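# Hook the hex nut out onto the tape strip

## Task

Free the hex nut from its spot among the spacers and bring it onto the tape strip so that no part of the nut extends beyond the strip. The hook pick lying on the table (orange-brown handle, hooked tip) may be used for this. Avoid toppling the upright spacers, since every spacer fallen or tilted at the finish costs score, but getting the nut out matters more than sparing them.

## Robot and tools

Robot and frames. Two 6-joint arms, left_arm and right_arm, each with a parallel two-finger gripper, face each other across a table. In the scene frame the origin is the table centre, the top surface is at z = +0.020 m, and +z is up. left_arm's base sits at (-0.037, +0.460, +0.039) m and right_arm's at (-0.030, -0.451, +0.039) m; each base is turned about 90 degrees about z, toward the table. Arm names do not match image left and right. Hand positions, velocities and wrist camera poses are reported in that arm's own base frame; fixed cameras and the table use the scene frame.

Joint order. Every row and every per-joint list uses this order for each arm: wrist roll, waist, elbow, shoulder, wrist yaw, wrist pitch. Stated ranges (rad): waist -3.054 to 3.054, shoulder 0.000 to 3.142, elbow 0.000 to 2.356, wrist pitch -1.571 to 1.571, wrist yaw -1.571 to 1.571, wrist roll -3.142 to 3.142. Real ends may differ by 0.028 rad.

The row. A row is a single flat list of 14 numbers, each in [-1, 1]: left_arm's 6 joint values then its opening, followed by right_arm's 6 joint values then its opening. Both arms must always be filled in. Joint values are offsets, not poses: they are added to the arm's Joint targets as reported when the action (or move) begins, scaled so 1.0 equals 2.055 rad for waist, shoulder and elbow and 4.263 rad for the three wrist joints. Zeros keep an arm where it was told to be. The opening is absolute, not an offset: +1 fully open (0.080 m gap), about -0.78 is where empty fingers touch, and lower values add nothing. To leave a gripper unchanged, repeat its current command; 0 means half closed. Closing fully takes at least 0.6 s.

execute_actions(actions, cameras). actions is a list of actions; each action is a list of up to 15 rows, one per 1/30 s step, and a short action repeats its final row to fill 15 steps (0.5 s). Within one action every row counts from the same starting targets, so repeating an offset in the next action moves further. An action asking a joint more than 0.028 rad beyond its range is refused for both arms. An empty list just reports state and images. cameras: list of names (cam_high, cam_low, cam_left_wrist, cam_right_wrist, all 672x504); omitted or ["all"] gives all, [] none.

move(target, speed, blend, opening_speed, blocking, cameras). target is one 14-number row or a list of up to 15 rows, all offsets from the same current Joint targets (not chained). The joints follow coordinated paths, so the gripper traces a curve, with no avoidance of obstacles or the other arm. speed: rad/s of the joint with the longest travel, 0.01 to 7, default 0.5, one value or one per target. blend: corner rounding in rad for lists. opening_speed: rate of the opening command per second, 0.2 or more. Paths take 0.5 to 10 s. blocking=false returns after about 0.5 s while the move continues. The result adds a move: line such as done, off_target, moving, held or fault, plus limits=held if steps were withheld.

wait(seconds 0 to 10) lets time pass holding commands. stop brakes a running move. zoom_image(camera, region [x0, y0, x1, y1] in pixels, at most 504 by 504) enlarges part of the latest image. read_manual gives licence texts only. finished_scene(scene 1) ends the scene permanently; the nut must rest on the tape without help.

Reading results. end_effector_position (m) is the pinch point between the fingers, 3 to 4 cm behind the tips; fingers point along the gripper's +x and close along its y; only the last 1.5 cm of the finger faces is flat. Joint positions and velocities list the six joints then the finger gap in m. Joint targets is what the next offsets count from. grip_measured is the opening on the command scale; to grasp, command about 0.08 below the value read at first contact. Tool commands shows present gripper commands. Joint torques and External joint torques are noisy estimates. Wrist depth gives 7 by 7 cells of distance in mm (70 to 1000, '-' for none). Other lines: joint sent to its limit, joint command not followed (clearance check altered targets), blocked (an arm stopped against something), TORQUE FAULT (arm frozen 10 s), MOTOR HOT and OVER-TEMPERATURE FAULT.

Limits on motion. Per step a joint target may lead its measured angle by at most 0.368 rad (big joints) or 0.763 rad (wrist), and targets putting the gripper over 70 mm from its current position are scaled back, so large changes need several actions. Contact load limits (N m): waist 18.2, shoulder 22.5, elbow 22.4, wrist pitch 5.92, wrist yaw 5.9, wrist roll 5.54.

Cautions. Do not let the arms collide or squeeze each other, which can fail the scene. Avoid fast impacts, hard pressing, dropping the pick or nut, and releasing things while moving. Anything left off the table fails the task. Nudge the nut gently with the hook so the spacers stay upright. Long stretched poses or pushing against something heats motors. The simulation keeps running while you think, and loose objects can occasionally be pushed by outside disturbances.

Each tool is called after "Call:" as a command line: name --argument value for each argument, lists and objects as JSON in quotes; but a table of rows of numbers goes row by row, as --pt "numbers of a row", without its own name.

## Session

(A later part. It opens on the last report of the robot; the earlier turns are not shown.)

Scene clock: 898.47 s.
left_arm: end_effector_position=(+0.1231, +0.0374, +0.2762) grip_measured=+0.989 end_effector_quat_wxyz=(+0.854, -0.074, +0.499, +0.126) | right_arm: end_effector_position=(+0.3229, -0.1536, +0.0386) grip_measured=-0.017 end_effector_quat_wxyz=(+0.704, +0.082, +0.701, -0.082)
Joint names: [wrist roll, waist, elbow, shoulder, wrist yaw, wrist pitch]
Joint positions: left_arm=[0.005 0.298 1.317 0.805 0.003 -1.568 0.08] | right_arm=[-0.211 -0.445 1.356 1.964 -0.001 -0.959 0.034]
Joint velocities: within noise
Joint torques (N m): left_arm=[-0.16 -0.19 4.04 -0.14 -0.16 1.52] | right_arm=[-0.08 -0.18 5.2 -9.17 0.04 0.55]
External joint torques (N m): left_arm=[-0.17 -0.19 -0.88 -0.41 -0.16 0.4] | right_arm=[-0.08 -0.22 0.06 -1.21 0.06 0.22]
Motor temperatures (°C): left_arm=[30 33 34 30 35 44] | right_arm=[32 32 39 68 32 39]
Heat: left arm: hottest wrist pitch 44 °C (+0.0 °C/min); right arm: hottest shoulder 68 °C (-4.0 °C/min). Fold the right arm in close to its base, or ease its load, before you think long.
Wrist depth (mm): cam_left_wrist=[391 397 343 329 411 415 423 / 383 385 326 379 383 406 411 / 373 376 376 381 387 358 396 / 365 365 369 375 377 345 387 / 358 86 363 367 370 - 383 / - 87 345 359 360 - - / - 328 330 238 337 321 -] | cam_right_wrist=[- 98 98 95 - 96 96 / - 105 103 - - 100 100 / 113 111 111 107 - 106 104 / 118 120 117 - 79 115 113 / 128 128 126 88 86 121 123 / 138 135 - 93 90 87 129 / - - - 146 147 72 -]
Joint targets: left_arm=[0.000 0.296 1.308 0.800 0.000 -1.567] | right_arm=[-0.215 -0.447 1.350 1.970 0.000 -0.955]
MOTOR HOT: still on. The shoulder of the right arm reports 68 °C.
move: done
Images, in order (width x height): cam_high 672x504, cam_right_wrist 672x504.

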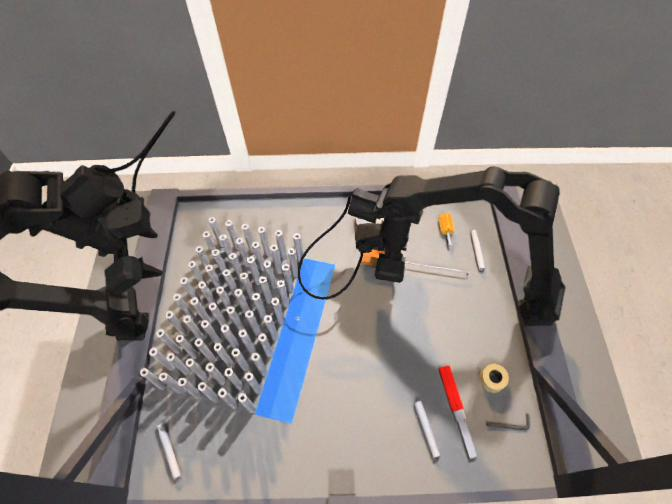

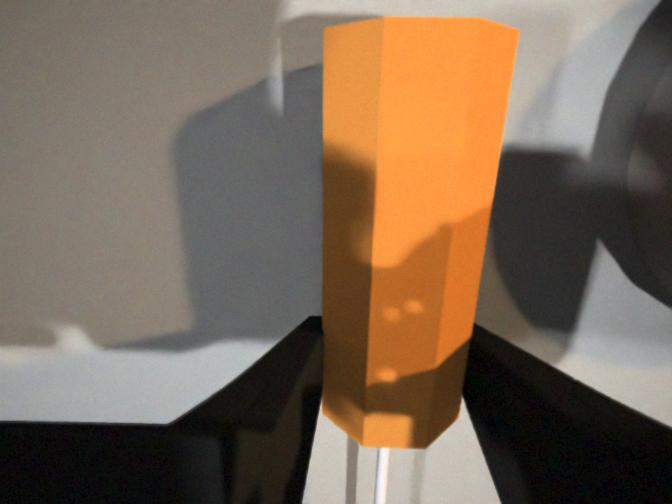

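Call:
move --target '[0,0,0,0,0,0,0.989, 0,0,0,0,0,0,0.4]' --opening_speed 0.6 --cameras '["cam_right_wrist"]'

Call:
move --target '[0,0,0,0,0,0,0.989, 0,0,0.1224,-0.0336,0,-0.0742,0.4]' --speed 0.5

Call:
zoom_image --camera "cam_high" --region '[130, 200, 350, 430]'

Scene clock: 903.37 s.
left_arm: end_effector_position=(+0.1231, +0.0374, +0.2762) grip_measured=+0.989 end_effector_quat_wxyz=(+0.854, -0.074, +0.499, +0.126) | right_arm: end_effector_position=(+0.3227, -0.1536, +0.0385) grip_measured=+0.397 end_effector_quat_wxyz=(+0.704, +0.082, +0.701, -0.082)
Joint names: [wrist roll, waist, elbow, shoulder, wrist yaw, wrist pitch]
Joint positions: left_arm=[0.005 0.298 1.317 0.805 0.003 -1.568 0.08] | right_arm=[-0.211 -0.445 1.356 1.964 -0.001 -0.958 0.053]
Joint velocities: within noise
Joint torques (N m): left_arm=[-0.17 -0.14 4.06 -0.12 -0.16 1.51] | right_arm=[-0.09 -0.19 5.22 -9.15 0.04 0.51]
External joint torques (N m): left_arm=[-0.17 -0.15 -0.85 -0.33 -0.16 0.41] | right_arm=[-0.09 -0.15 0.08 -1.22 0.05 0.18]
Motor temperatures (°C): left_arm=[30 33 34 30 35 44] | right_arm=[32 32 39 66 32 39]
Heat: left arm: hottest wrist pitch 44 °C (+0.0 °C/min); right arm: hottest shoulder 66 °C (-7.1 °C/min). Fold the right arm in close to its base, or ease its load, before you think long.
Wrist depth (mm): cam_left_wrist=[391 396 343 328 413 417 419 / 383 385 326 379 387 406 410 / 374 375 377 381 387 356 395 / 366 368 368 376 378 343 386 / 359 86 362 367 369 - 383 / - 86 346 359 359 - - / - 328 329 238 336 321 -] | cam_right_wrist=[- 98 98 95 - 95 96 / - 104 103 81 - 100 99 / 113 111 111 84 - 106 104 / 118 120 117 114 79 115 112 / 128 127 123 89 85 120 123 / - - - 97 91 86 127 / - - 144 149 145 82 -]
Joint targets: left_arm=[0.000 0.296 1.308 0.800 0.000 -1.567] | right_arm=[-0.215 -0.447 1.350 1.970 0.000 -0.955]
MOTOR HOT: still on. The shoulder of the right arm reports 66 °C.
move: done
Images, in order (width x height): cam_right_wrist 672x504.

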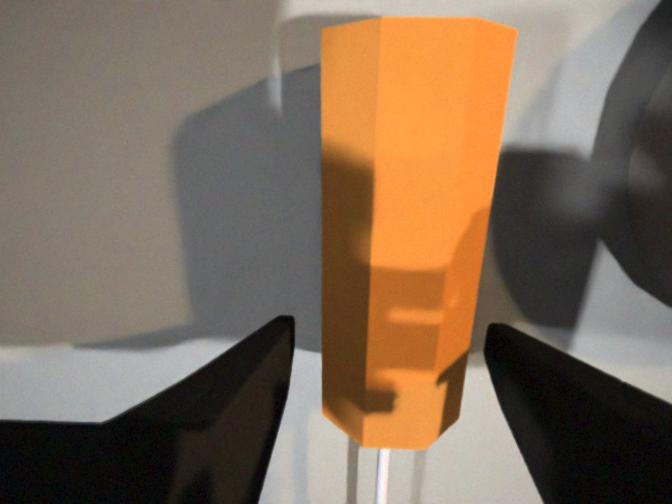

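Scene clock: 904.50 s.
left_arm: end_effector_position=(+0.1231, +0.0374, +0.2762) grip_measured=+0.989 end_effector_quat_wxyz=(+0.854, -0.074, +0.499, +0.126) | right_arm: end_effector_position=(+0.3213, -0.1529, +0.1139) grip_measured=+0.398 end_effector_quat_wxyz=(+0.696, +0.085, +0.708, -0.080)
Joint names: [wrist roll, waist, elbow, shoulder, wrist yaw, wrist pitch]
Joint positions: left_arm=[0.005 0.298 1.317 0.805 0.003 -1.568 0.08] | right_arm=[-0.211 -0.445 1.592 1.912 -0.001 -1.269 0.053]
Joint velocities: within noise
Joint torques (N m): left_arm=[-0.17 -0.22 4.07 -0.16 -0.15 1.51] | right_arm=[-0.09 -0.23 7.5 -11.56 0.04 0.09]
External joint torques (N m): left_arm=[-0.17 -0.21 -0.85 -0.45 -0.16 0.39] | right_arm=[-0.09 -0.2 2.13 -3.7 0.05 -0.19]
Motor temperatures (°C): left_arm=[30 33 34 30 35 44] | right_arm=[32 32 39 66 32 39]
Heat: left arm: hottest wrist pitch 44 °C (+0.0 °C/min); right arm: hottest shoulder 66 °C (-7.1 °C/min). Fold the right arm in close to its base, or ease its load, before you think long.
Wrist depth (mm): cam_left_wrist=[391 395 344 328 413 418 423 / 383 385 326 380 385 406 410 / 373 378 378 380 385 357 396 / 367 367 370 377 377 345 387 / 359 86 363 365 370 - 383 / - 87 345 358 359 - - / - 328 330 238 336 323 -] | cam_right_wrist=[165 164 163 161 160 159 155 / 177 175 173 148 147 167 165 / 188 187 185 159 177 178 176 / 202 200 199 173 191 192 184 / 218 216 208 212 209 203 205 / 233 - - 231 227 87 215 / - - 247 249 248 78 -]
Joint targets: left_arm=[0.000 0.296 1.308 0.800 0.000 -1.567] | right_arm=[-0.215 -0.447 1.602 1.901 0.000 -1.272]
MOTOR HOT: still on. The shoulder of the right arm reports 66 °C.
move: done

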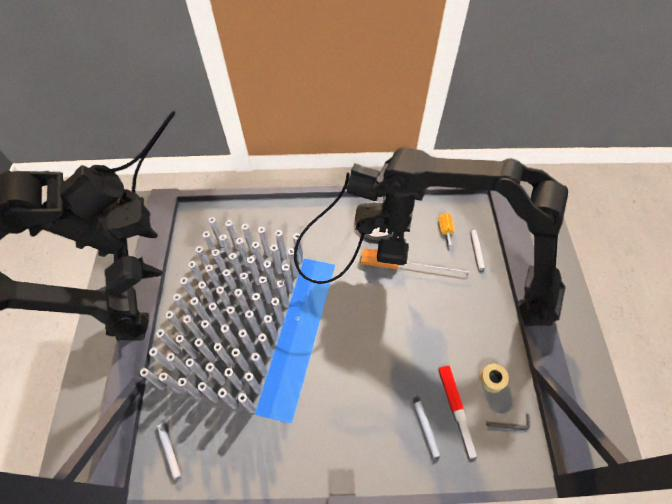

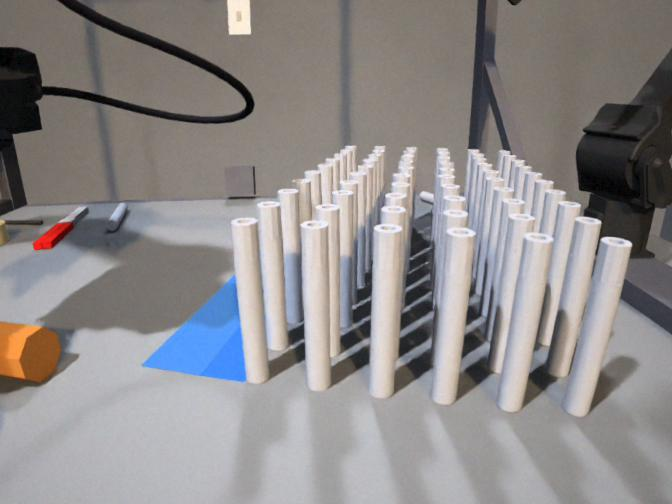

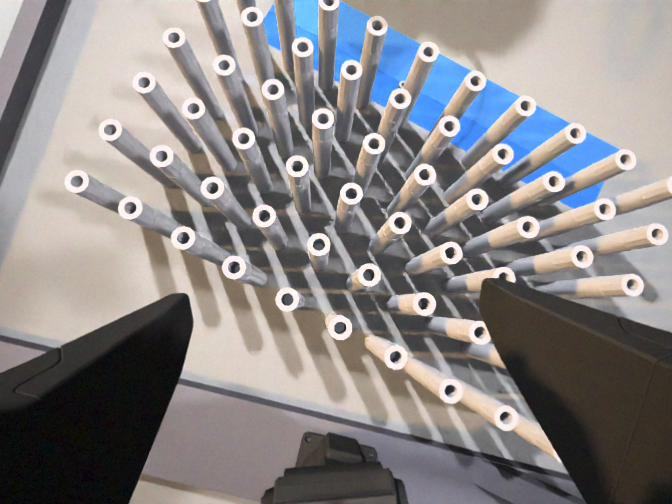

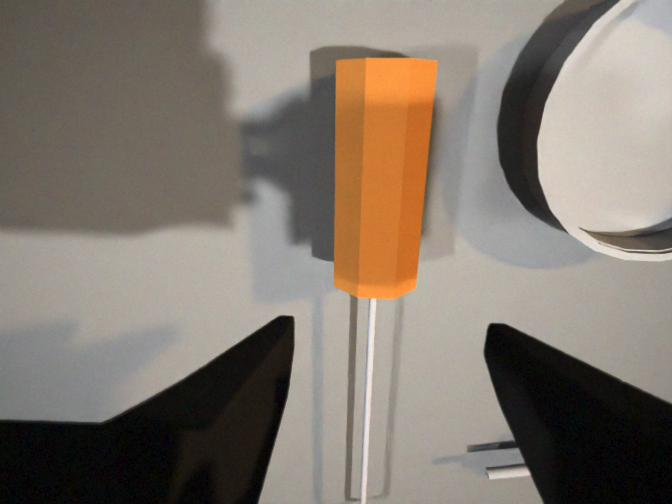

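Scaled by 2.191 from the camera's 672x504 image, which has a finer 960x720 frame.

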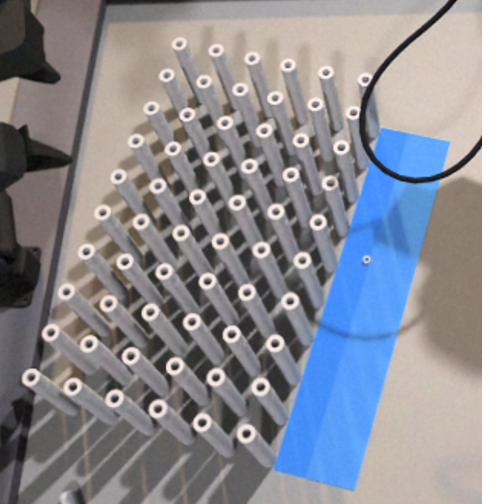

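Call:
finished_scene --scene 1

The scene is finished: the task was done.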